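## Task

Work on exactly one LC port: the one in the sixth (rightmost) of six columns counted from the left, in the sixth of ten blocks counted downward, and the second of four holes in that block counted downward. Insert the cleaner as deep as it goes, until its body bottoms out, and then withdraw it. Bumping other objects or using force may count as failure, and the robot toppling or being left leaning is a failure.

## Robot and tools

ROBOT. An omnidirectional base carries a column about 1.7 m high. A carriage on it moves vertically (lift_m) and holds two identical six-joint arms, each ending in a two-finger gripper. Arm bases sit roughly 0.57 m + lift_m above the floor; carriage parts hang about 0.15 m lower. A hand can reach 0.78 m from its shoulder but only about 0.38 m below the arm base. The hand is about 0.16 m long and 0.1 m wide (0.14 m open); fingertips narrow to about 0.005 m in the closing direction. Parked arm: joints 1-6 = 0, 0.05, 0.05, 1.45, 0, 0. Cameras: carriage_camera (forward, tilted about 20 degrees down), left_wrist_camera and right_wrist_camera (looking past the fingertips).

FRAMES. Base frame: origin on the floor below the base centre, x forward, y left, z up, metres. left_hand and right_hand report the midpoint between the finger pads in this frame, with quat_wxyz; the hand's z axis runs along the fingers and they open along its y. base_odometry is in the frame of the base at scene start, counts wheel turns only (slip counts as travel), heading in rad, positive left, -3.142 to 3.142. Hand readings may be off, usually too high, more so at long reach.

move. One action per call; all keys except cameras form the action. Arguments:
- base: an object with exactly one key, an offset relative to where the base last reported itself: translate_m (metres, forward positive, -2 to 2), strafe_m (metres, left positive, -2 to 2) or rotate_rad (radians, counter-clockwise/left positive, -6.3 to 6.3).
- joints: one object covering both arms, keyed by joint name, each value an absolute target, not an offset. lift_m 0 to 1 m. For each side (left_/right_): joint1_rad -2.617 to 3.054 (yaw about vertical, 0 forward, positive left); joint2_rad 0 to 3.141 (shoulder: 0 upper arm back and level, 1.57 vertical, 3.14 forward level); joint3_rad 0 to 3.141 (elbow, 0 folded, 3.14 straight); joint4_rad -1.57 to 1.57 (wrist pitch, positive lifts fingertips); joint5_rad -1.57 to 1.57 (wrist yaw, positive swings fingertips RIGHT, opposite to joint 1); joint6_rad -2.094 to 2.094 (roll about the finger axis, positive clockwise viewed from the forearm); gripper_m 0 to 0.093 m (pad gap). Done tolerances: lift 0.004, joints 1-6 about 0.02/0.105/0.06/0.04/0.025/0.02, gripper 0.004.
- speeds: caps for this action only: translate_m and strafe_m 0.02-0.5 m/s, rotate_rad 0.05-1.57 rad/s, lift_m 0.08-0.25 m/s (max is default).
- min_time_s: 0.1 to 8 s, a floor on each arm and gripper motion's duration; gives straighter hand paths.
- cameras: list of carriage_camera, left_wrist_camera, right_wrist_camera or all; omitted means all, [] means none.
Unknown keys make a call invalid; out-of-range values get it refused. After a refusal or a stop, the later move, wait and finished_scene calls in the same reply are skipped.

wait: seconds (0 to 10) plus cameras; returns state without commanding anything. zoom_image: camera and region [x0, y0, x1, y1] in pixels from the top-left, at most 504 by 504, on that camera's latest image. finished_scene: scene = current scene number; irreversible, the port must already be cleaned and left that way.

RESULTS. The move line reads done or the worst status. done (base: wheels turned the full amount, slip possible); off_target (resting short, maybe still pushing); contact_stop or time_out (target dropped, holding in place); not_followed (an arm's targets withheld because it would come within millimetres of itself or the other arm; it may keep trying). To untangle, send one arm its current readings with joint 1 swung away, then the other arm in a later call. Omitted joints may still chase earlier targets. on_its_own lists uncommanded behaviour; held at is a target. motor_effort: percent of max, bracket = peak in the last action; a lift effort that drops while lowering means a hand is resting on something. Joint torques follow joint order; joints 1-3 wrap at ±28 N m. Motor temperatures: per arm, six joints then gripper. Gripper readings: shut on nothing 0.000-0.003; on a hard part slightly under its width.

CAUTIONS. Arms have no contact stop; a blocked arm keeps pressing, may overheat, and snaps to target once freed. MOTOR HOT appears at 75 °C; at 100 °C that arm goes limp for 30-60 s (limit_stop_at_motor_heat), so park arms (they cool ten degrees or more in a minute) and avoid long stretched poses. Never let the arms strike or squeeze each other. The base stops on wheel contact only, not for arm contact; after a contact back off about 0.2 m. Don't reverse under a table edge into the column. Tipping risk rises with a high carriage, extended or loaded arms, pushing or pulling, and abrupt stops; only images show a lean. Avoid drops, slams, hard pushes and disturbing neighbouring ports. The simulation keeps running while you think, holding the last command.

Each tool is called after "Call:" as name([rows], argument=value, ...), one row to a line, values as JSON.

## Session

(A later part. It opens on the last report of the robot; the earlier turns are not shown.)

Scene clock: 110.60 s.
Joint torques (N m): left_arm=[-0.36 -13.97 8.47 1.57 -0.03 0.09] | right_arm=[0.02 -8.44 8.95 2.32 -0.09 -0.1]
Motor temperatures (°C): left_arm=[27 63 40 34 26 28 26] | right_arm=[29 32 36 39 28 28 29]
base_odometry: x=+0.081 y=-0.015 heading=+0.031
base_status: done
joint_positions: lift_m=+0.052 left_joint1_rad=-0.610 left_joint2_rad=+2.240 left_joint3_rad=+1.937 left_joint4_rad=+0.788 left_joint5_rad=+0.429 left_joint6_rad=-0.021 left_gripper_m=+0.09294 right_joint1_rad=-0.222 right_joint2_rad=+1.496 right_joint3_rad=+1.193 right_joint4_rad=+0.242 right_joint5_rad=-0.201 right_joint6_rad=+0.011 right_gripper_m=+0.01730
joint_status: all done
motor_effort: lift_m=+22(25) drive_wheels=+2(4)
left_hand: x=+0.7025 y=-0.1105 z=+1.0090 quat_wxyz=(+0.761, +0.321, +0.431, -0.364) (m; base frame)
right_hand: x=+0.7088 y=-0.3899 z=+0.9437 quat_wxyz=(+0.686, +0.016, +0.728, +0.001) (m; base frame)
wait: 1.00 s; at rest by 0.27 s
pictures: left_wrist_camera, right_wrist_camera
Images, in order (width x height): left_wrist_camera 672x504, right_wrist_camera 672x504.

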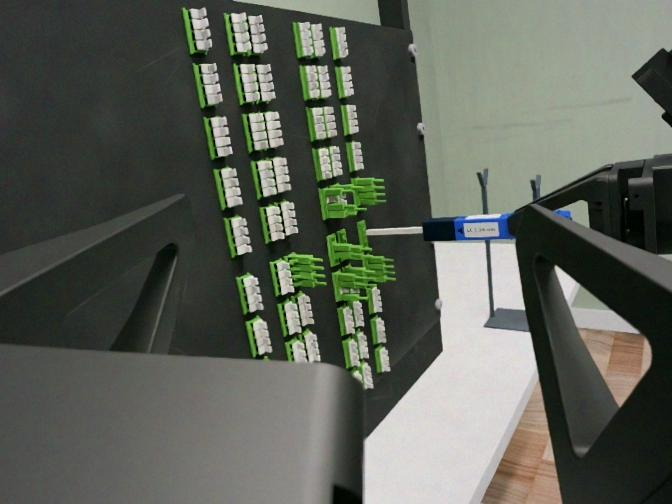

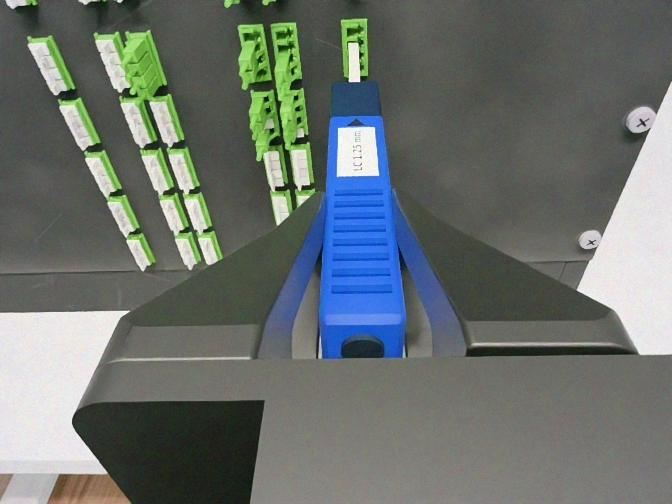

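Call:
move(base={"strafe_m": 0.0006}, joints={"lift_m": 0.0519}, speeds={"strafe_m": 0.02}, cameras=[])

Call:
wait(seconds=1, cameras=["right_wrist_camera"])

Call:
zoom_image(camera="right_wrist_camera", region=[330, 0, 400, 70])

Scene clock: 111.23 s.
Joint torques (N m): left_arm=[-0.58 -13.94 8.54 1.56 -0.04 0.08] | right_arm=[0.17 -8.42 8.87 2.31 -0.11 -0.1]
Motor temperatures (°C): left_arm=[27 63 40 34 26 28 26] | right_arm=[29 32 36 39 28 28 29]
move: done
base_odometry: x=+0.081 y=-0.014 heading=+0.031
base_status: done
joint_positions: lift_m=+0.052 left_joint1_rad=-0.610 left_joint2_rad=+2.240 left_joint3_rad=+1.937 left_joint4_rad=+0.788 left_joint5_rad=+0.429 left_joint6_rad=-0.021 left_gripper_m=+0.09294 right_joint1_rad=-0.222 right_joint2_rad=+1.496 right_joint3_rad=+1.193 right_joint4_rad=+0.242 right_joint5_rad=-0.201 right_joint6_rad=+0.011 right_gripper_m=+0.01730
joint_status: all done
motor_effort: lift_m=+23(23) drive_wheels=-2(2)
left_hand: x=+0.7025 y=-0.1105 z=+1.0090 quat_wxyz=(+0.761, +0.321, +0.431, -0.364) (m; base frame)
right_hand: x=+0.7088 y=-0.3899 z=+0.9437 quat_wxyz=(+0.686, +0.016, +0.728, +0.001) (m; base frame)
pictures: none
No camera images: "cameras" was empty.

Scene clock: 112.23 s.
Joint torques (N m): left_arm=[-0.36 -14.02 8.46 1.52 -0.03 0.08] | right_arm=[0.08 -8.4 8.91 2.32 -0.1 -0.08]
Motor temperatures (°C): left_arm=[27 63 40 34 26 28 26] | right_arm=[29 32 36 39 28 28 29]
base_odometry: x=+0.081 y=-0.014 heading=+0.031
base_status: done
joint_positions: lift_m=+0.052 left_joint1_rad=-0.610 left_joint2_rad=+2.240 left_joint3_rad=+1.937 left_joint4_rad=+0.788 left_joint5_rad=+0.429 left_joint6_rad=-0.021 left_gripper_m=+0.09294 right_joint1_rad=-0.222 right_joint2_rad=+1.496 right_joint3_rad=+1.193 right_joint4_rad=+0.242 right_joint5_rad=-0.201 right_joint6_rad=+0.011 right_gripper_m=+0.01730
joint_status: all done
motor_effort: lift_m=+23(23) drive_wheels=-2(2)
left_hand: x=+0.7025 y=-0.1105 z=+1.0090 quat_wxyz=(+0.761, +0.321, +0.431, -0.364) (m; base frame)
right_hand: x=+0.7088 y=-0.3899 z=+0.9437 quat_wxyz=(+0.686, +0.016, +0.728, +0.001) (m; base frame)
wait: 1.00 s; at rest by 0.27 s
pictures: right_wrist_camera
Images, in order (width x height): right_wrist_camera 672x504.

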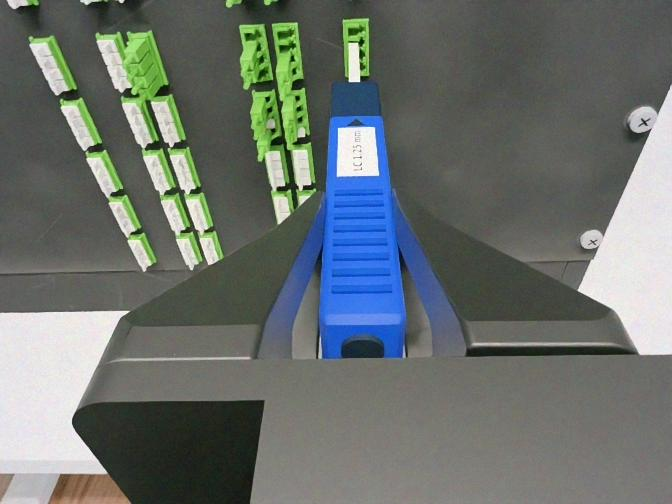

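Scaled by 7.200 from the camera's 672x504 image, which has a finer 960x720 frame.

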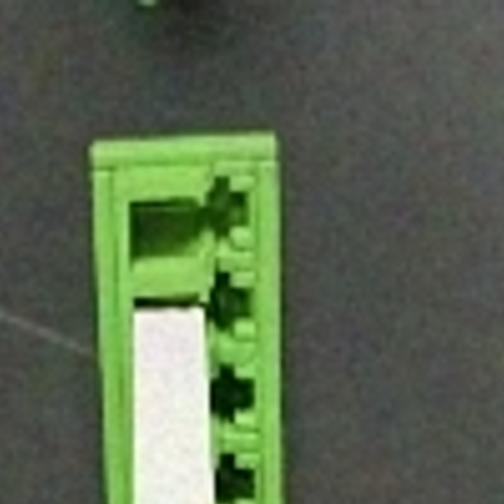

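Call:
move(base={"translate_m": 0.004}, speeds={"translate_m": 0.02}, cameras=[])

Call:
wait(seconds=1, cameras=["right_wrist_camera","left_wrist_camera"])

Call:
zoom_image(camera="right_wrist_camera", region=[330, 0, 400, 70])

Call:
zoom_image(camera="left_wrist_camera", region=[340, 190, 520, 255])

Scene clock: 113.03 s.
Joint torques (N m): left_arm=[-0.35 -14.05 8.49 1.56 -0.02 0.08] | right_arm=[0.06 -8.39 8.94 2.36 -0.08 -0.12]
Motor temperatures (°C): left_arm=[27 63 40 34 26 28 26] | right_arm=[29 32 36 40 28 28 29]
move: done
base_odometry: x=+0.085 y=-0.014 heading=+0.031
base_status: done
joint_positions: lift_m=+0.052 left_joint1_rad=-0.610 left_joint2_rad=+2.240 left_joint3_rad=+1.937 left_joint4_rad=+0.788 left_joint5_rad=+0.429 left_joint6_rad=-0.021 left_gripper_m=+0.09294 right_joint1_rad=-0.222 right_joint2_rad=+1.496 right_joint3_rad=+1.193 right_joint4_rad=+0.242 right_joint5_rad=-0.201 right_joint6_rad=+0.011 right_gripper_m=+0.01730
joint_status: not commanded
motor_effort: lift_m=+23(23) drive_wheels=-2(10)
left_hand: x=+0.7025 y=-0.1105 z=+1.0090 quat_wxyz=(+0.761, +0.321, +0.431, -0.364) (m; base frame)
right_hand: x=+0.7088 y=-0.3898 z=+0.9437 quat_wxyz=(+0.686, +0.016, +0.728, +0.001) (m; base frame)
pictures: none
No camera images: "cameras" was empty.

Scene clock: 114.03 s.
Joint torques (N m): left_arm=[-0.36 -13.97 8.47 1.57 -0.03 0.09] | right_arm=[0.05 -8.43 8.85 2.33 -0.09 -0.1]
Motor temperatures (°C): left_arm=[27 63 40 34 26 28 26] | right_arm=[29 32 36 40 28 28 29]
base_odometry: x=+0.085 y=-0.014 heading=+0.031
base_status: done
joint_positions: lift_m=+0.052 left_joint1_rad=-0.610 left_joint2_rad=+2.240 left_joint3_rad=+1.937 left_joint4_rad=+0.788 left_joint5_rad=+0.429 left_joint6_rad=-0.021 left_gripper_m=+0.09294 right_joint1_rad=-0.222 right_joint2_rad=+1.496 right_joint3_rad=+1.193 right_joint4_rad=+0.242 right_joint5_rad=-0.201 right_joint6_rad=+0.011 right_gripper_m=+0.01730
joint_status: not commanded
motor_effort: lift_m=+23(23) drive_wheels=-2(10)
left_hand: x=+0.7025 y=-0.1105 z=+1.0090 quat_wxyz=(+0.761, +0.321, +0.431, -0.364) (m; base frame)
right_hand: x=+0.7088 y=-0.3898 z=+0.9437 quat_wxyz=(+0.686, +0.016, +0.728, +0.001) (m; base frame)
wait: 1.00 s; at rest by 0.27 s
pictures: left_wrist_camera, right_wrist_camera
Images, in order (width x height): left_wrist_camera 672x504, right_wrist_camera 672x504.

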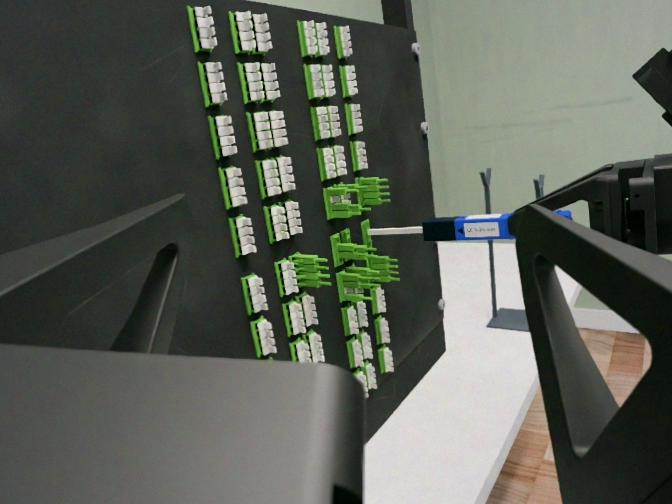

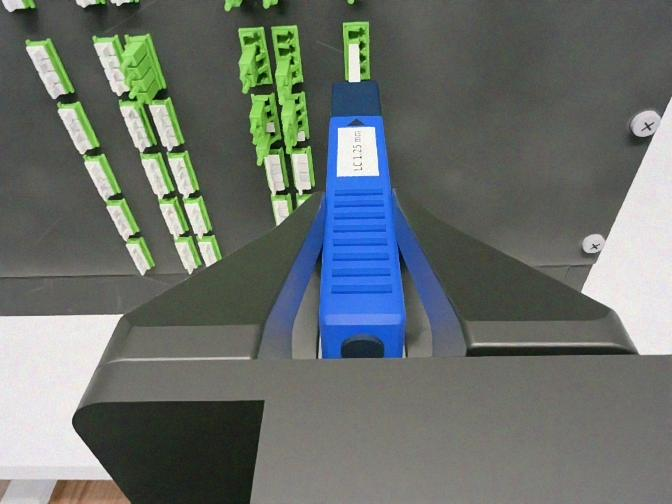

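Scaled by 7.200 from the camera's 672x504 image, which has a finer 960x720 frame.

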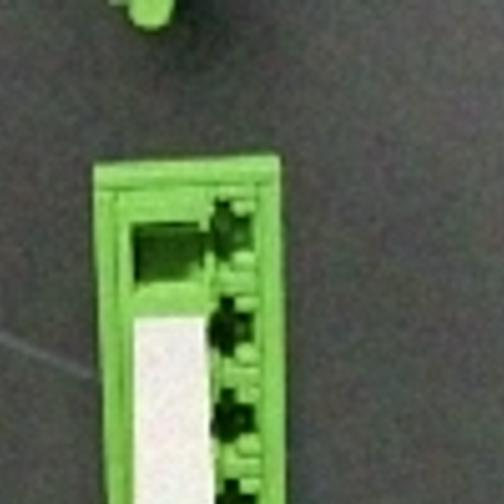

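Scaled by 2.800 from the camera's 672x504 image, which has a finer 960x720 frame.

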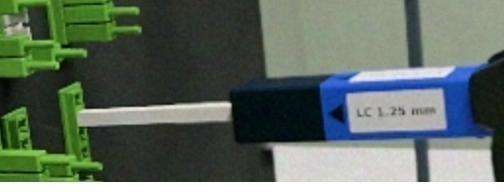

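Call:
move(base={"translate_m": 0.004}, speeds={"translate_m": 0.02}, cameras=[])

Call:
wait(seconds=1, cameras=["right_wrist_camera","left_wrist_camera"])

Call:
zoom_image(camera="right_wrist_camera", region=[330, 0, 400, 70])

Call:
zoom_image(camera="left_wrist_camera", region=[340, 190, 520, 255])

Scene clock: 114.87 s.
Joint torques (N m): left_arm=[-0.38 -14.01 8.31 1.6 -0.02 0.08] | right_arm=[0.03 -8.47 8.87 2.33 -0.07 -0.1]
Motor temperatures (°C): left_arm=[27 64 40 34 26 28 26] | right_arm=[29 32 37 40 28 28 29]
move: done
base_odometry: x=+0.089 y=-0.014 heading=+0.031
base_status: done
joint_positions: lift_m=+0.052 left_joint1_rad=-0.610 left_joint2_rad=+2.240 left_joint3_rad=+1.937 left_joint4_rad=+0.787 left_joint5_rad=+0.429 left_joint6_rad=-0.021 left_gripper_m=+0.09294 right_joint1_rad=-0.222 right_joint2_rad=+1.496 right_joint3_rad=+1.193 right_joint4_rad=+0.241 right_joint5_rad=-0.202 right_joint6_rad=+0.011 right_gripper_m=+0.01730
joint_status: not commanded
motor_effort: lift_m=+23(23) drive_wheels=-2(10)
left_hand: x=+0.7025 y=-0.1105 z=+1.0089 quat_wxyz=(+0.761, +0.321, +0.431, -0.364) (m; base frame)
right_hand: x=+0.7087 y=-0.3897 z=+0.9436 quat_wxyz=(+0.686, +0.016, +0.728, +0.001) (m; base frame)
pictures: none
No camera images: "cameras" was empty.

Scene clock: 115.87 s.
Joint torques (N m): left_arm=[-0.36 -13.97 8.46 1.57 -0.03 0.08] | right_arm=[0.02 -8.36 8.99 2.31 -0.08 -0.1]
Motor temperatures (°C): left_arm=[27 64 40 34 26 28 26] | right_arm=[29 32 37 40 28 28 29]
base_odometry: x=+0.089 y=-0.014 heading=+0.031
base_status: done
joint_positions: lift_m=+0.052 left_joint1_rad=-0.610 left_joint2_rad=+2.240 left_joint3_rad=+1.937 left_joint4_rad=+0.787 left_joint5_rad=+0.429 left_joint6_rad=-0.021 left_gripper_m=+0.09294 right_joint1_rad=-0.222 right_joint2_rad=+1.496 right_joint3_rad=+1.193 right_joint4_rad=+0.241 right_joint5_rad=-0.202 right_joint6_rad=+0.011 right_gripper_m=+0.01730
joint_status: not commanded
motor_effort: lift_m=+23(23) drive_wheels=-2(10)
left_hand: x=+0.7025 y=-0.1105 z=+1.0089 quat_wxyz=(+0.761, +0.321, +0.431, -0.364) (m; base frame)
right_hand: x=+0.7087 y=-0.3897 z=+0.9436 quat_wxyz=(+0.686, +0.016, +0.728, +0.001) (m; base frame)
wait: 1.00 s; at rest by 0.27 s
pictures: left_wrist_camera, right_wrist_camera
Images, in order (width x height): left_wrist_camera 672x504, right_wrist_camera 672x504.

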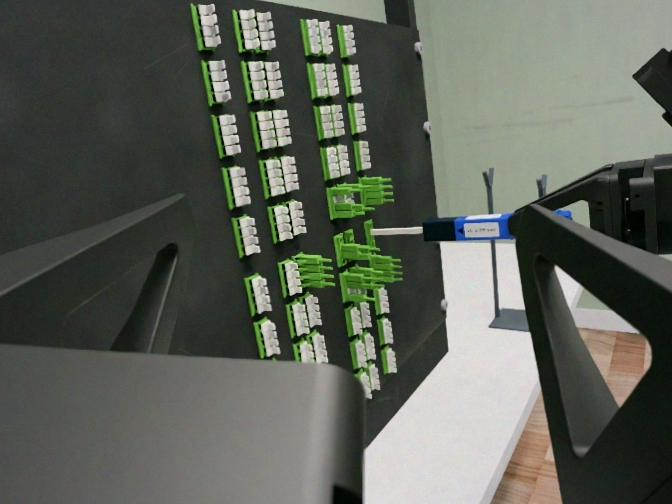

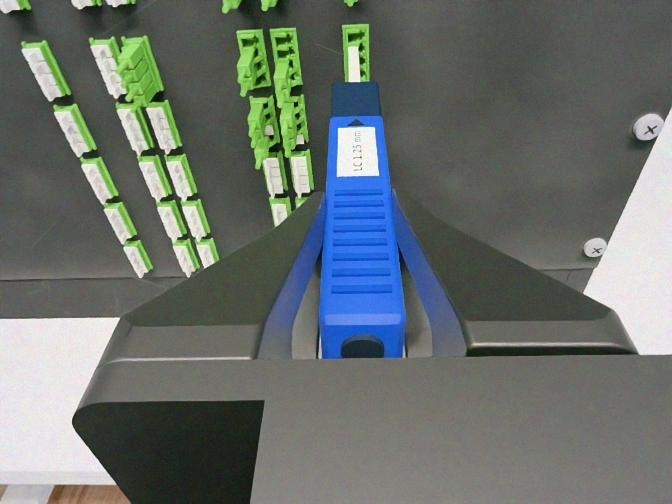

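Scaled by 7.200 from the camera's 672x504 image, which has a finer 960x720 frame.

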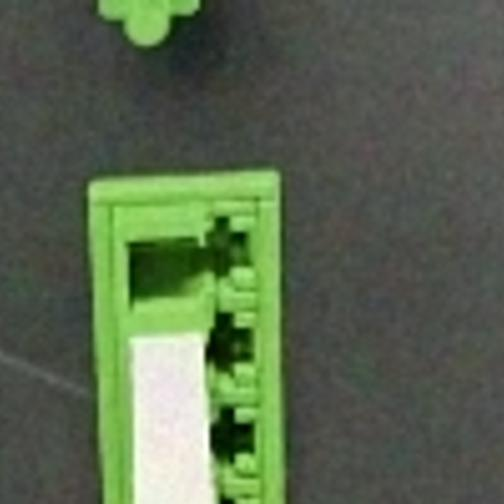

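Scaled by 2.800 from the camera's 672x504 image, which has a finer 960x720 frame.

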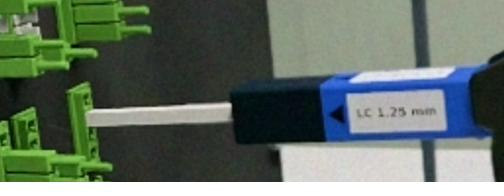

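Call:
move(base={"translate_m": 0.003}, joints={"right_joint2_rad": 1.495}, speeds={"translate_m": 0.02}, cameras=[])

Call:
wait(seconds=0.5, cameras=["right_wrist_camera","left_wrist_camera"])

Call:
zoom_image(camera="left_wrist_camera", region=[340, 190, 520, 255])

Call:
move(base={"translate_m": 0.002}, joints={"right_joint2_rad": 1.51}, speeds={"translate_m": 0.02}, cameras=[])

Call:
wait(seconds=0.5, cameras=["right_wrist_camera","left_wrist_camera"])

Call:
zoom_image(camera="left_wrist_camera", region=[340, 190, 520, 255])

Scene clock: 117.03 s.
Joint torques (N m): left_arm=[-0.35 -13.96 8.5 1.6 -0.03 0.08] | right_arm=[0.16 -7.06 8.8 2.34 -0.09 -0.1]
Motor temperatures (°C): left_arm=[27 64 40 34 26 28 26] | right_arm=[29 32 37 40 28 28 29]
move: done
base_odometry: x=+0.092 y=-0.014 heading=+0.030
base_status: done
joint_positions: lift_m=+0.052 left_joint1_rad=-0.610 left_joint2_rad=+2.240 left_joint3_rad=+1.937 left_joint4_rad=+0.787 left_joint5_rad=+0.429 left_joint6_rad=-0.021 left_gripper_m=+0.09294 right_joint1_rad=-0.223 right_joint2_rad=+1.496 right_joint3_rad=+1.193 right_joint4_rad=+0.240 right_joint5_rad=-0.202 right_joint6_rad=+0.011 right_gripper_m=+0.01730
joint_status: all done
motor_effort: lift_m=+23(23) drive_wheels=-2(11)
left_hand: x=+0.7026 y=-0.1105 z=+1.0088 quat_wxyz=(+0.761, +0.321, +0.431, -0.364) (m; base frame)
right_hand: x=+0.7087 y=-0.3899 z=+0.9432 quat_wxyz=(+0.685, +0.016, +0.728, +0.001) (m; base frame)
pictures: none
No camera images: "cameras" was empty.

Scene clock: 117.53 s.
Joint torques (N m): left_arm=[-0.36 -13.85 8.36 1.59 -0.02 0.08] | right_arm=[0.06 -7.08 8.94 2.35 -0.1 -0.11]
Motor temperatures (°C): left_arm=[27 64 40 35 26 28 26] | right_arm=[29 32 37 40 28 28 30]
base_odometry: x=+0.092 y=-0.014 heading=+0.030
base_status: done
joint_positions: lift_m=+0.052 left_joint1_rad=-0.610 left_joint2_rad=+2.240 left_joint3_rad=+1.937 left_joint4_rad=+0.787 left_joint5_rad=+0.429 left_joint6_rad=-0.021 left_gripper_m=+0.09294 right_joint1_rad=-0.223 right_joint2_rad=+1.496 right_joint3_rad=+1.193 right_joint4_rad=+0.240 right_joint5_rad=-0.202 right_joint6_rad=+0.011 right_gripper_m=+0.01730
joint_status: all done
motor_effort: lift_m=+23(23) drive_wheels=-2(11)
left_hand: x=+0.7026 y=-0.1105 z=+1.0088 quat_wxyz=(+0.761, +0.321, +0.431, -0.364) (m; base frame)
right_hand: x=+0.7087 y=-0.3899 z=+0.9432 quat_wxyz=(+0.685, +0.016, +0.728, +0.001) (m; base frame)
wait: 0.50 s; at rest by 0.27 s
pictures: left_wrist_camera, right_wrist_camera
Images, in order (width x height): left_wrist_camera 672x504, right_wrist_camera 672x504.

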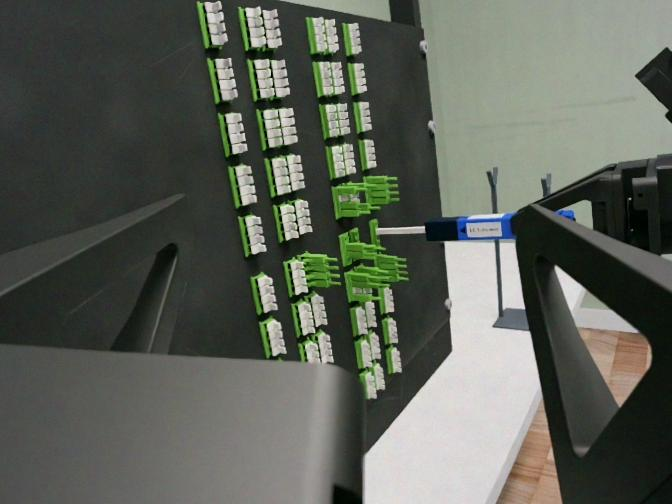

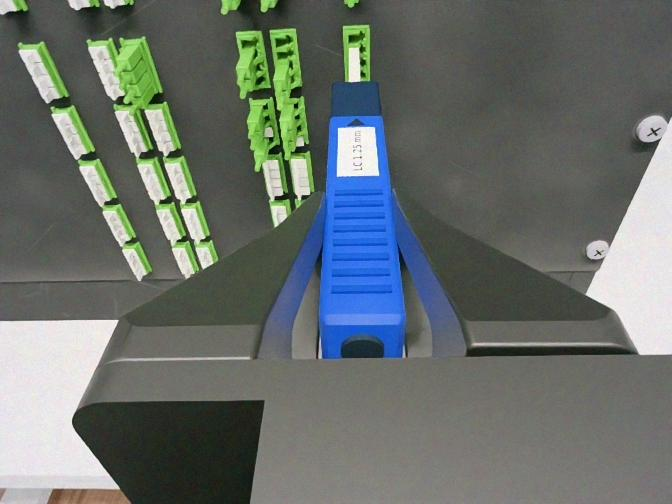

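Scaled by 2.800 from the camera's 672x504 image, which has a finer 960x720 frame.

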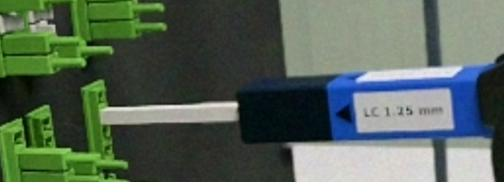

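Scene clock: 118.13 s.
Joint torques (N m): left_arm=[-0.35 -13.85 8.43 1.58 -0.04 0.09] | right_arm=[-0.03 -5.81 8.85 2.35 -0.11 -0.1]
Motor temperatures (°C): left_arm=[27 64 40 35 26 28 26] | right_arm=[29 32 37 40 28 28 30]
move: done
base_odometry: x=+0.094 y=-0.015 heading=+0.030
base_status: done
joint_positions: lift_m=+0.052 left_joint1_rad=-0.610 left_joint2_rad=+2.240 left_joint3_rad=+1.937 left_joint4_rad=+0.787 left_joint5_rad=+0.429 left_joint6_rad=-0.021 left_gripper_m=+0.09294 right_joint1_rad=-0.223 right_joint2_rad=+1.497 right_joint3_rad=+1.193 right_joint4_rad=+0.240 right_joint5_rad=-0.203 right_joint6_rad=+0.011 right_gripper_m=+0.01730
joint_status: all done
motor_effort: lift_m=+23(23) drive_wheels=-2(11)
left_hand: x=+0.7026 y=-0.1105 z=+1.0088 quat_wxyz=(+0.761, +0.321, +0.431, -0.364) (m; base frame)
right_hand: x=+0.7090 y=-0.3897 z=+0.9428 quat_wxyz=(+0.685, +0.016, +0.729, +0.002) (m; base frame)
pictures: none
No camera images: "cameras" was empty.

Scene clock: 118.63 s.
Joint torques (N m): left_arm=[-0.36 -14.08 8.49 1.65 -0.03 0.08] | right_arm=[0.03 -5.76 8.88 2.35 -0.07 -0.1]
Motor temperatures (°C): left_arm=[27 65 40 35 26 28 26] | right_arm=[29 32 37 40 28 28 30]
base_odometry: x=+0.094 y=-0.015 heading=+0.030
base_status: done
joint_positions: lift_m=+0.052 left_joint1_rad=-0.610 left_joint2_rad=+2.240 left_joint3_rad=+1.937 left_joint4_rad=+0.787 left_joint5_rad=+0.429 left_joint6_rad=-0.021 left_gripper_m=+0.09294 right_joint1_rad=-0.223 right_joint2_rad=+1.497 right_joint3_rad=+1.193 right_joint4_rad=+0.240 right_joint5_rad=-0.203 right_joint6_rad=+0.011 right_gripper_m=+0.01730
joint_status: all done
motor_effort: lift_m=+23(23) drive_wheels=+3(11)
left_hand: x=+0.7026 y=-0.1105 z=+1.0088 quat_wxyz=(+0.761, +0.321, +0.431, -0.364) (m; base frame)
right_hand: x=+0.7090 y=-0.3897 z=+0.9428 quat_wxyz=(+0.685, +0.016, +0.729, +0.002) (m; base frame)
wait: 0.50 s; at rest by 0.27 s
pictures: left_wrist_camera, right_wrist_camera
Images, in order (width x height): left_wrist_camera 672x504, right_wrist_camera 672x504.

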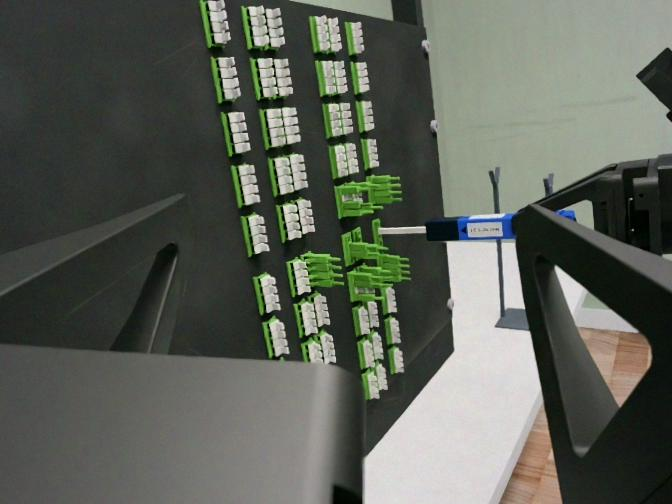

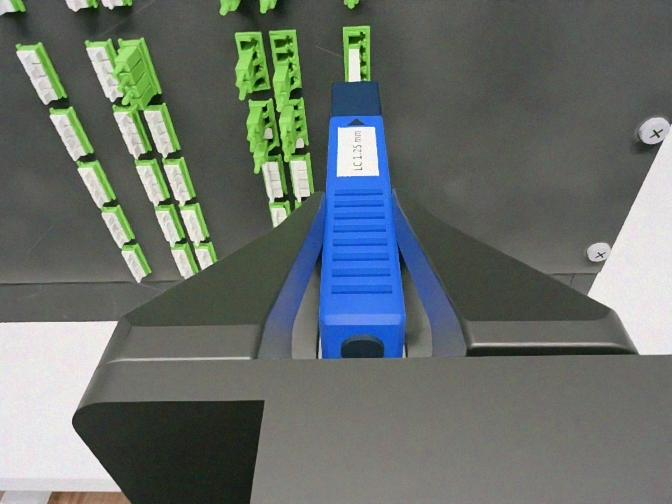

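Scaled by 2.800 from the camera's 672x504 image, which has a finer 960x720 frame.

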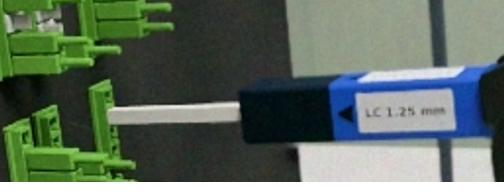

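Call:
move(base={"translate_m": 0.003}, joints={"right_joint2_rad": 1.52}, speeds={"translate_m": 0.02}, cameras=[])

Call:
wait(seconds=0.5, cameras=["right_wrist_camera","left_wrist_camera"])

Call:
zoom_image(camera="left_wrist_camera", region=[340, 190, 520, 255])

Call:
zoom_image(camera="right_wrist_camera", region=[330, 0, 400, 70])

Scene clock: 119.57 s.
Joint torques (N m): left_arm=[-0.35 -14.04 8.25 1.58 -0.02 0.08] | right_arm=[0.1 -4.98 8.92 2.33 -0.05 -0.1]
Motor temperatures (°C): left_arm=[27 65 40 35 26 28 26] | right_arm=[29 32 37 40 28 28 30]
move: done
base_odometry: x=+0.097 y=-0.015 heading=+0.030
base_status: done
joint_positions: lift_m=+0.052 left_joint1_rad=-0.610 left_joint2_rad=+2.240 left_joint3_rad=+1.937 left_joint4_rad=+0.787 left_joint5_rad=+0.429 left_joint6_rad=-0.021 left_gripper_m=+0.09294 right_joint1_rad=-0.223 right_joint2_rad=+1.498 right_joint3_rad=+1.193 right_joint4_rad=+0.240 right_joint5_rad=-0.207 right_joint6_rad=+0.011 right_gripper_m=+0.01730
joint_status: all done
motor_effort: lift_m=+23(23) drive_wheels=+3(11)
left_hand: x=+0.7026 y=-0.1106 z=+1.0088 quat_wxyz=(+0.761, +0.321, +0.431, -0.364) (m; base frame)
right_hand: x=+0.7092 y=-0.3891 z=+0.9423 quat_wxyz=(+0.684, +0.014, +0.729, +0.003) (m; base frame)
pictures: none
No camera images: "cameras" was empty.

Scene clock: 120.07 s.
Joint torques (N m): left_arm=[-0.38 -14.08 8.42 1.56 -0.03 0.08] | right_arm=[0.08 -4.9 8.94 2.33 -0.04 -0.08]
Motor temperatures (°C): left_arm=[27 65 40 35 26 28 26] | right_arm=[29 32 37 40 28 28 30]
base_odometry: x=+0.097 y=-0.015 heading=+0.030
base_status: done
joint_positions: lift_m=+0.052 left_joint1_rad=-0.610 left_joint2_rad=+2.240 left_joint3_rad=+1.937 left_joint4_rad=+0.787 left_joint5_rad=+0.429 left_joint6_rad=-0.021 left_gripper_m=+0.09294 right_joint1_rad=-0.223 right_joint2_rad=+1.498 right_joint3_rad=+1.193 right_joint4_rad=+0.240 right_joint5_rad=-0.207 right_joint6_rad=+0.011 right_gripper_m=+0.01730
joint_status: all done
motor_effort: lift_m=+23(23) drive_wheels=+3(11)
left_hand: x=+0.7026 y=-0.1106 z=+1.0088 quat_wxyz=(+0.761, +0.321, +0.431, -0.364) (m; base frame)
right_hand: x=+0.7092 y=-0.3891 z=+0.9423 quat_wxyz=(+0.684, +0.014, +0.729, +0.003) (m; base frame)
wait: 0.50 s; at rest by 0.27 s
pictures: left_wrist_camera, right_wrist_camera
Images, in order (width x height): left_wrist_camera 672x504, right_wrist_camera 672x504.

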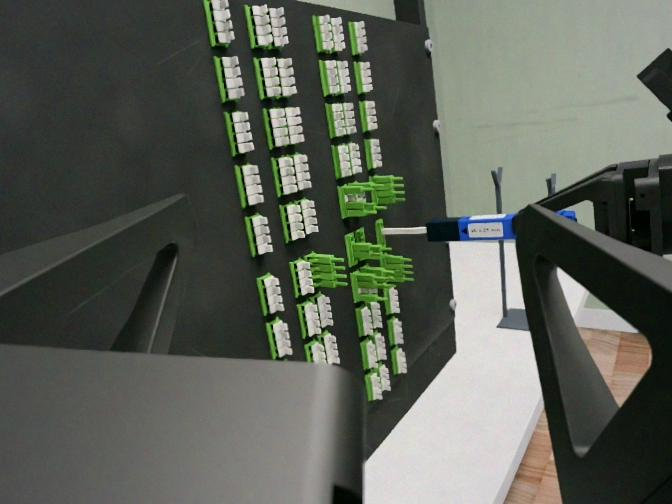

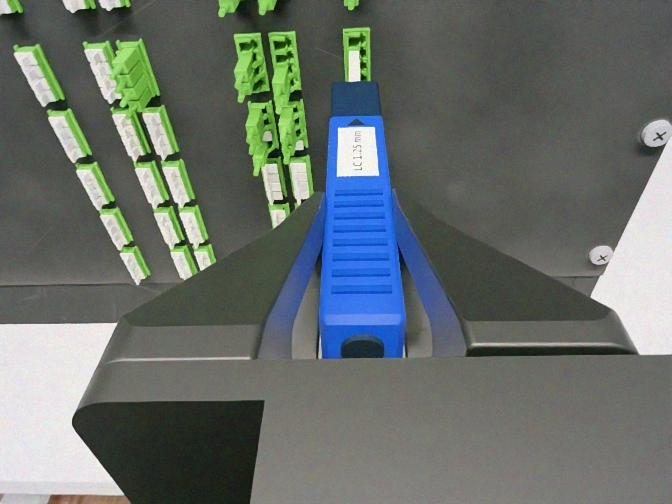

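Scaled by 2.800 from the camera's 672x504 image, which has a finer 960x720 frame.

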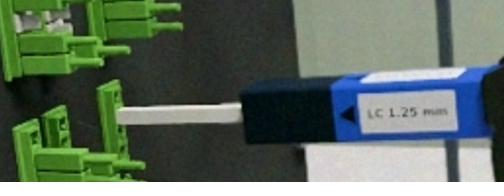

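Scaled by 7.200 from the camera's 672x504 image, which has a finer 960x720 frame.

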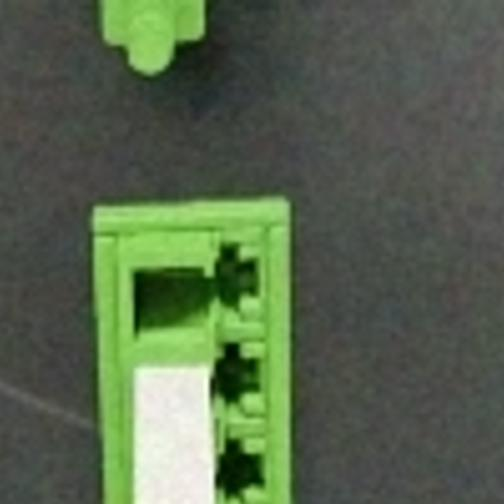

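Call:
move(base={"translate_m": 0.004}, joints={"right_joint2_rad": 1.525}, speeds={"translate_m": 0.02}, cameras=[])

Call:
wait(seconds=0.5, cameras=["right_wrist_camera","left_wrist_camera"])

Call:
zoom_image(camera="left_wrist_camera", region=[340, 190, 520, 255])

Call:
zoom_image(camera="right_wrist_camera", region=[330, 20, 400, 90])

Scene clock: 120.93 s.
Joint torques (N m): left_arm=[-0.36 -13.97 8.51 1.57 -0.03 0.09] | right_arm=[0.1 -4.3 8.96 2.35 -0.03 -0.09]
Motor temperatures (°C): left_arm=[27 65 40 35 26 28 26] | right_arm=[29 32 37 40 28 28 30]
move: done
base_odometry: x=+0.101 y=-0.015 heading=+0.029
base_status: done
joint_positions: lift_m=+0.052 left_joint1_rad=-0.610 left_joint2_rad=+2.240 left_joint3_rad=+1.937 left_joint4_rad=+0.787 left_joint5_rad=+0.429 left_joint6_rad=-0.021 left_gripper_m=+0.09294 right_joint1_rad=-0.223 right_joint2_rad=+1.498 right_joint3_rad=+1.193 right_joint4_rad=+0.240 right_joint5_rad=-0.209 right_joint6_rad=+0.011 right_gripper_m=+0.01730
joint_status: all done
motor_effort: lift_m=+23(23) drive_wheels=+4(11)
left_hand: x=+0.7026 y=-0.1106 z=+1.0088 quat_wxyz=(+0.761, +0.321, +0.431, -0.364) (m; base frame)
right_hand: x=+0.7092 y=-0.3889 z=+0.9423 quat_wxyz=(+0.684, +0.014, +0.729, +0.004) (m; base frame)
pictures: none
No camera images: "cameras" was empty.

Scene clock: 121.43 s.
Joint torques (N m): left_arm=[-0.36 -13.97 8.44 1.62 -0.03 0.08] | right_arm=[0.09 -4.4 8.95 2.35 0 -0.11]
Motor temperatures (°C): left_arm=[27 65 40 35 26 28 26] | right_arm=[29 32 37 40 28 28 30]
base_odometry: x=+0.101 y=-0.015 heading=+0.029
base_status: done
joint_positions: lift_m=+0.052 left_joint1_rad=-0.610 left_joint2_rad=+2.240 left_joint3_rad=+1.937 left_joint4_rad=+0.787 left_joint5_rad=+0.429 left_joint6_rad=-0.021 left_gripper_m=+0.09294 right_joint1_rad=-0.223 right_joint2_rad=+1.498 right_joint3_rad=+1.193 right_joint4_rad=+0.240 right_joint5_rad=-0.209 right_joint6_rad=+0.011 right_gripper_m=+0.01730
joint_status: all done
motor_effort: lift_m=+23(23) drive_wheels=+4(11)
left_hand: x=+0.7026 y=-0.1106 z=+1.0088 quat_wxyz=(+0.761, +0.321, +0.431, -0.364) (m; base frame)
right_hand: x=+0.7092 y=-0.3889 z=+0.9423 quat_wxyz=(+0.684, +0.014, +0.729, +0.004) (m; base frame)
wait: 0.50 s; at rest by 0.27 s
pictures: left_wrist_camera, right_wrist_camera
Images, in order (width x height): left_wrist_camera 672x504, right_wrist_camera 672x504.

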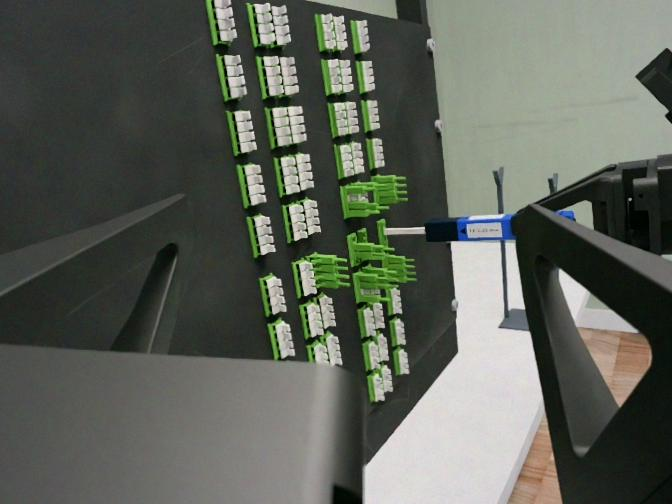

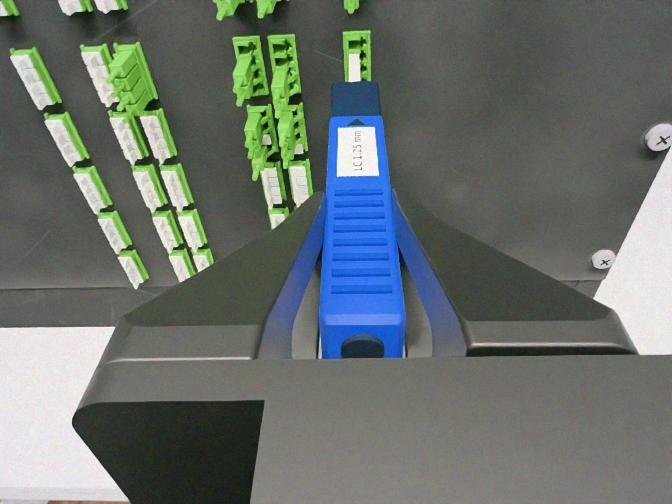

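Scaled by 2.800 from the camera's 672x504 image, which has a finer 960x720 frame.

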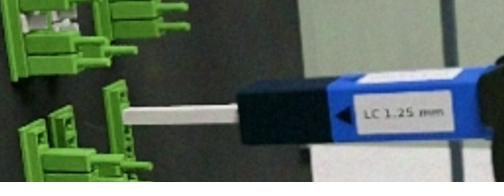

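Scaled by 7.200 from the camera's 672x504 image, which has a finer 960x720 frame.

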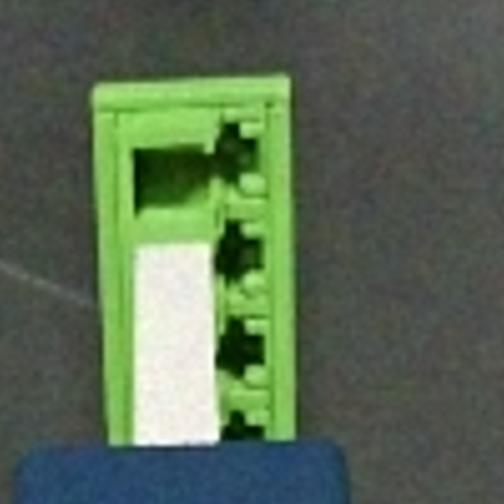

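Call:
move(base={"translate_m": 0.004}, joints={"right_joint2_rad": 1.527}, speeds={"translate_m": 0.02}, cameras=[])

Call:
wait(seconds=0.5, cameras=["right_wrist_camera","left_wrist_camera"])

Call:
zoom_image(camera="left_wrist_camera", region=[340, 190, 520, 255])

Call:
zoom_image(camera="right_wrist_camera", region=[330, 20, 400, 90])

Scene clock: 122.40 s.
Joint torques (N m): left_arm=[-0.36 -14.02 8.38 1.61 -0.03 0.08] | right_arm=[0.12 -4.27 8.96 2.35 -0.02 -0.11]
Motor temperatures (°C): left_arm=[27 65 40 35 26 28 26] | right_arm=[29 32 37 40 28 28 30]
move: done
base_odometry: x=+0.105 y=-0.015 heading=+0.029
base_status: done
joint_positions: lift_m=+0.052 left_joint1_rad=-0.610 left_joint2_rad=+2.240 left_joint3_rad=+1.937 left_joint4_rad=+0.787 left_joint5_rad=+0.429 left_joint6_rad=-0.021 left_gripper_m=+0.09294 right_joint1_rad=-0.223 right_joint2_rad=+1.499 right_joint3_rad=+1.193 right_joint4_rad=+0.240 right_joint5_rad=-0.210 right_joint6_rad=+0.011 right_gripper_m=+0.01730
joint_status: all done
motor_effort: lift_m=+22(23) drive_wheels=+4(11)
left_hand: x=+0.7026 y=-0.1106 z=+1.0088 quat_wxyz=(+0.761, +0.321, +0.431, -0.364) (m; base frame)
right_hand: x=+0.7095 y=-0.3887 z=+0.9418 quat_wxyz=(+0.684, +0.013, +0.729, +0.004) (m; base frame)
pictures: none
No camera images: "cameras" was empty.

Scene clock: 122.90 s.
Joint torques (N m): left_arm=[-0.36 -14.15 8.47 1.58 -0.03 0.09] | right_arm=[0.08 -4.45 8.9 2.34 -0.01 -0.11]
Motor temperatures (°C): left_arm=[27 65 40 35 26 28 26] | right_arm=[29 32 37 40 28 28 30]
base_odometry: x=+0.105 y=-0.015 heading=+0.029
base_status: done
joint_positions: lift_m=+0.052 left_joint1_rad=-0.610 left_joint2_rad=+2.240 left_joint3_rad=+1.937 left_joint4_rad=+0.787 left_joint5_rad=+0.429 left_joint6_rad=-0.021 left_gripper_m=+0.09294 right_joint1_rad=-0.223 right_joint2_rad=+1.499 right_joint3_rad=+1.193 right_joint4_rad=+0.240 right_joint5_rad=-0.210 right_joint6_rad=+0.011 right_gripper_m=+0.01730
joint_status: all done
motor_effort: lift_m=+23(23) drive_wheels=+4(11)
left_hand: x=+0.7026 y=-0.1106 z=+1.0088 quat_wxyz=(+0.761, +0.321, +0.431, -0.364) (m; base frame)
right_hand: x=+0.7095 y=-0.3887 z=+0.9418 quat_wxyz=(+0.684, +0.013, +0.729, +0.004) (m; base frame)
wait: 0.50 s; at rest by 0.27 s
pictures: left_wrist_camera, right_wrist_camera
Images, in order (width x height): left_wrist_camera 672x504, right_wrist_camera 672x504.

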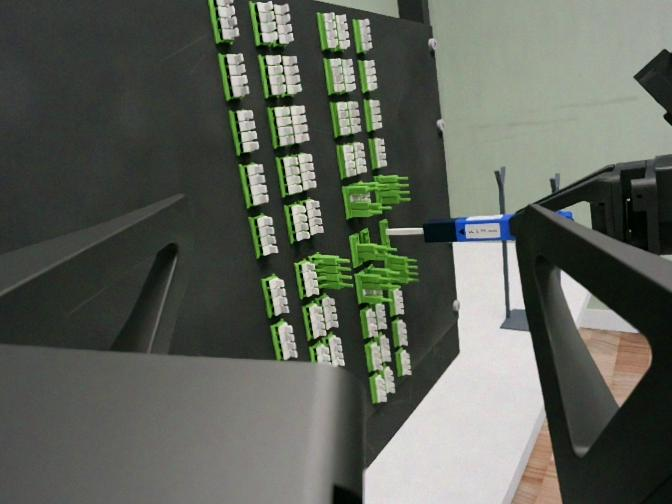

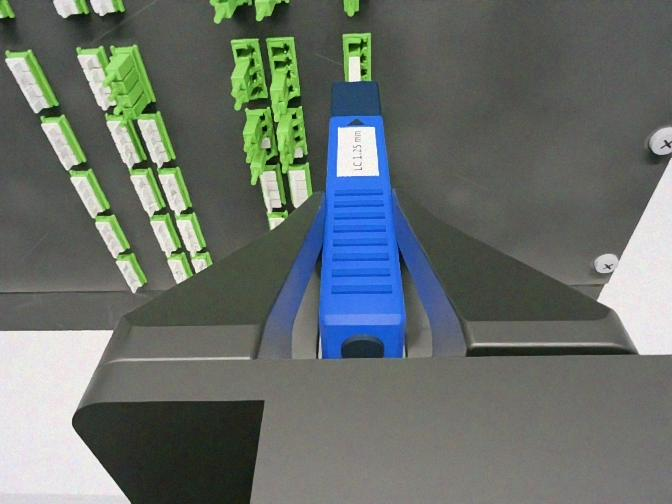

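Scaled by 2.800 from the camera's 672x504 image, which has a finer 960x720 frame.

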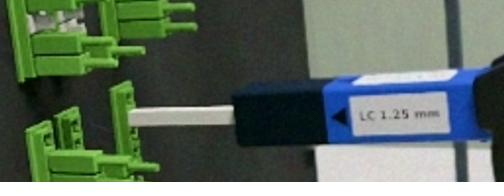

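Scaled by 7.200 from the camera's 672x504 image, which has a finer 960x720 frame.

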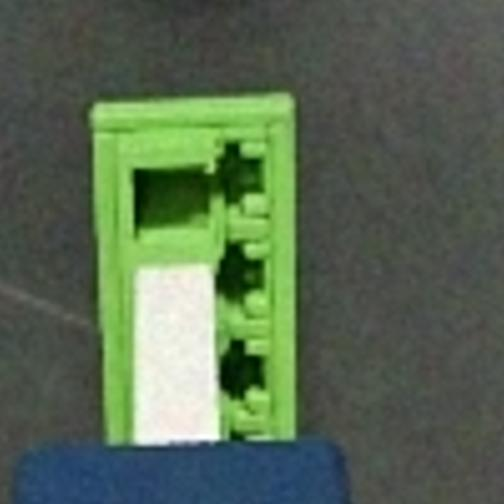

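Call:
move(base={"translate_m": 0.005}, speeds={"translate_m": 0.02}, cameras=[])

Call:
wait(seconds=0.5, cameras=["right_wrist_camera","left_wrist_camera"])

Call:
zoom_image(camera="left_wrist_camera", region=[340, 190, 520, 255])

Call:
zoom_image(camera="right_wrist_camera", region=[330, 20, 400, 90])

Scene clock: 123.83 s.
Joint torques (N m): left_arm=[-0.36 -13.98 8.36 1.66 -0.02 0.09] | right_arm=[0.54 -3.29 9.03 2.55 0.07 -0.09]
Motor temperatures (°C): left_arm=[27 66 40 35 26 28 26] | right_arm=[29 32 37 40 28 28 30]
move: done
base_odometry: x=+0.110 y=-0.015 heading=+0.029
base_status: done
joint_positions: lift_m=+0.052 left_joint1_rad=-0.610 left_joint2_rad=+2.240 left_joint3_rad=+1.937 left_joint4_rad=+0.787 left_joint5_rad=+0.429 left_joint6_rad=-0.021 left_gripper_m=+0.09294 right_joint1_rad=-0.227 right_joint2_rad=+1.489 right_joint3_rad=+1.193 right_joint4_rad=+0.223 right_joint5_rad=-0.219 right_joint6_rad=+0.011 right_gripper_m=+0.01730
joint_status: not commanded
motor_effort: lift_m=+23(23) drive_wheels=+7(12)
left_hand: x=+0.7026 y=-0.1106 z=+1.0088 quat_wxyz=(+0.761, +0.321, +0.431, -0.364) (m; base frame)
right_hand: x=+0.7066 y=-0.3888 z=+0.9425 quat_wxyz=(+0.682, +0.013, +0.732, +0.007) (m; base frame)
pictures: none
No camera images: "cameras" was empty.

Scene clock: 124.33 s.
Joint torques (N m): left_arm=[-0.35 -13.79 8.44 1.6 -0.02 0.09] | right_arm=[0.59 -3.33 8.91 2.56 0.07 -0.09]
Motor temperatures (°C): left_arm=[27 66 40 35 26 28 26] | right_arm=[29 32 37 40 28 28 30]
base_odometry: x=+0.110 y=-0.015 heading=+0.029
base_status: done
joint_positions: lift_m=+0.052 left_joint1_rad=-0.610 left_joint2_rad=+2.240 left_joint3_rad=+1.937 left_joint4_rad=+0.787 left_joint5_rad=+0.429 left_joint6_rad=-0.021 left_gripper_m=+0.09294 right_joint1_rad=-0.227 right_joint2_rad=+1.489 right_joint3_rad=+1.193 right_joint4_rad=+0.223 right_joint5_rad=-0.219 right_joint6_rad=+0.011 right_gripper_m=+0.01730
joint_status: not commanded
motor_effort: lift_m=+23(23) drive_wheels=+7(12)
left_hand: x=+0.7026 y=-0.1106 z=+1.0088 quat_wxyz=(+0.761, +0.321, +0.431, -0.364) (m; base frame)
right_hand: x=+0.7066 y=-0.3888 z=+0.9425 quat_wxyz=(+0.682, +0.013, +0.732, +0.007) (m; base frame)
wait: 0.50 s; at rest by 0.27 s
pictures: left_wrist_camera, right_wrist_camera
Images, in order (width x height): left_wrist_camera 672x504, right_wrist_camera 672x504.

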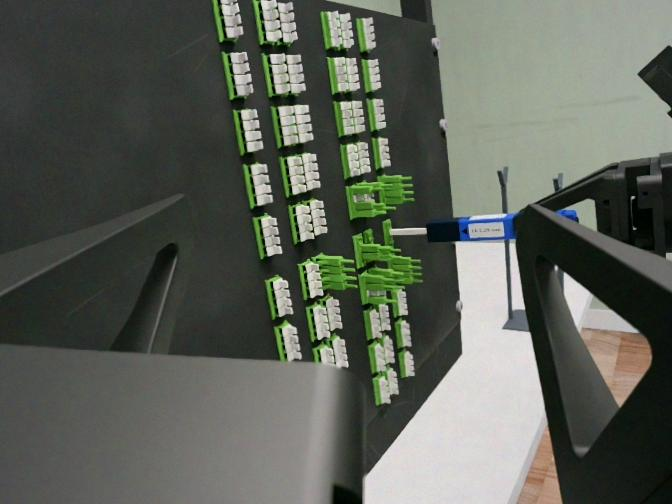

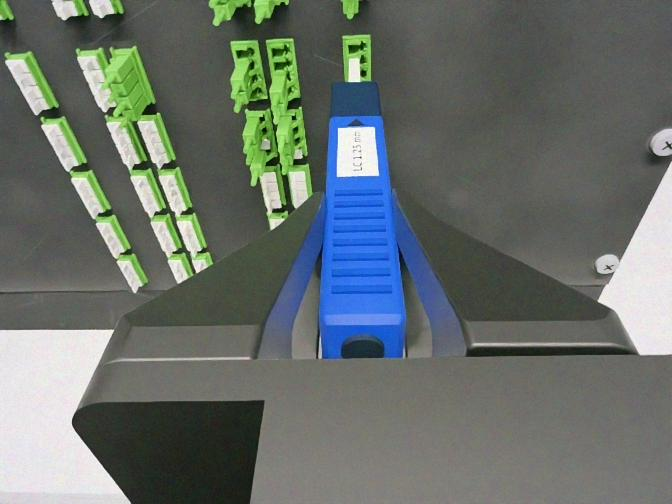

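Scaled by 2.800 from the camera's 672x504 image, which has a finer 960x720 frame.

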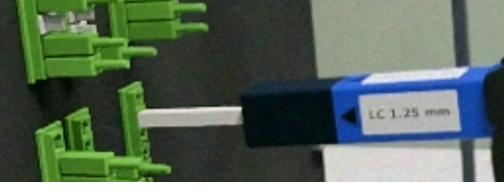

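Scaled by 7.200 from the camera's 672x504 image, which has a finer 960x720 frame.

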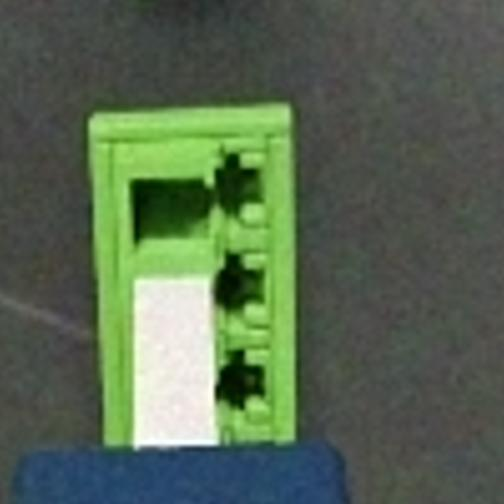

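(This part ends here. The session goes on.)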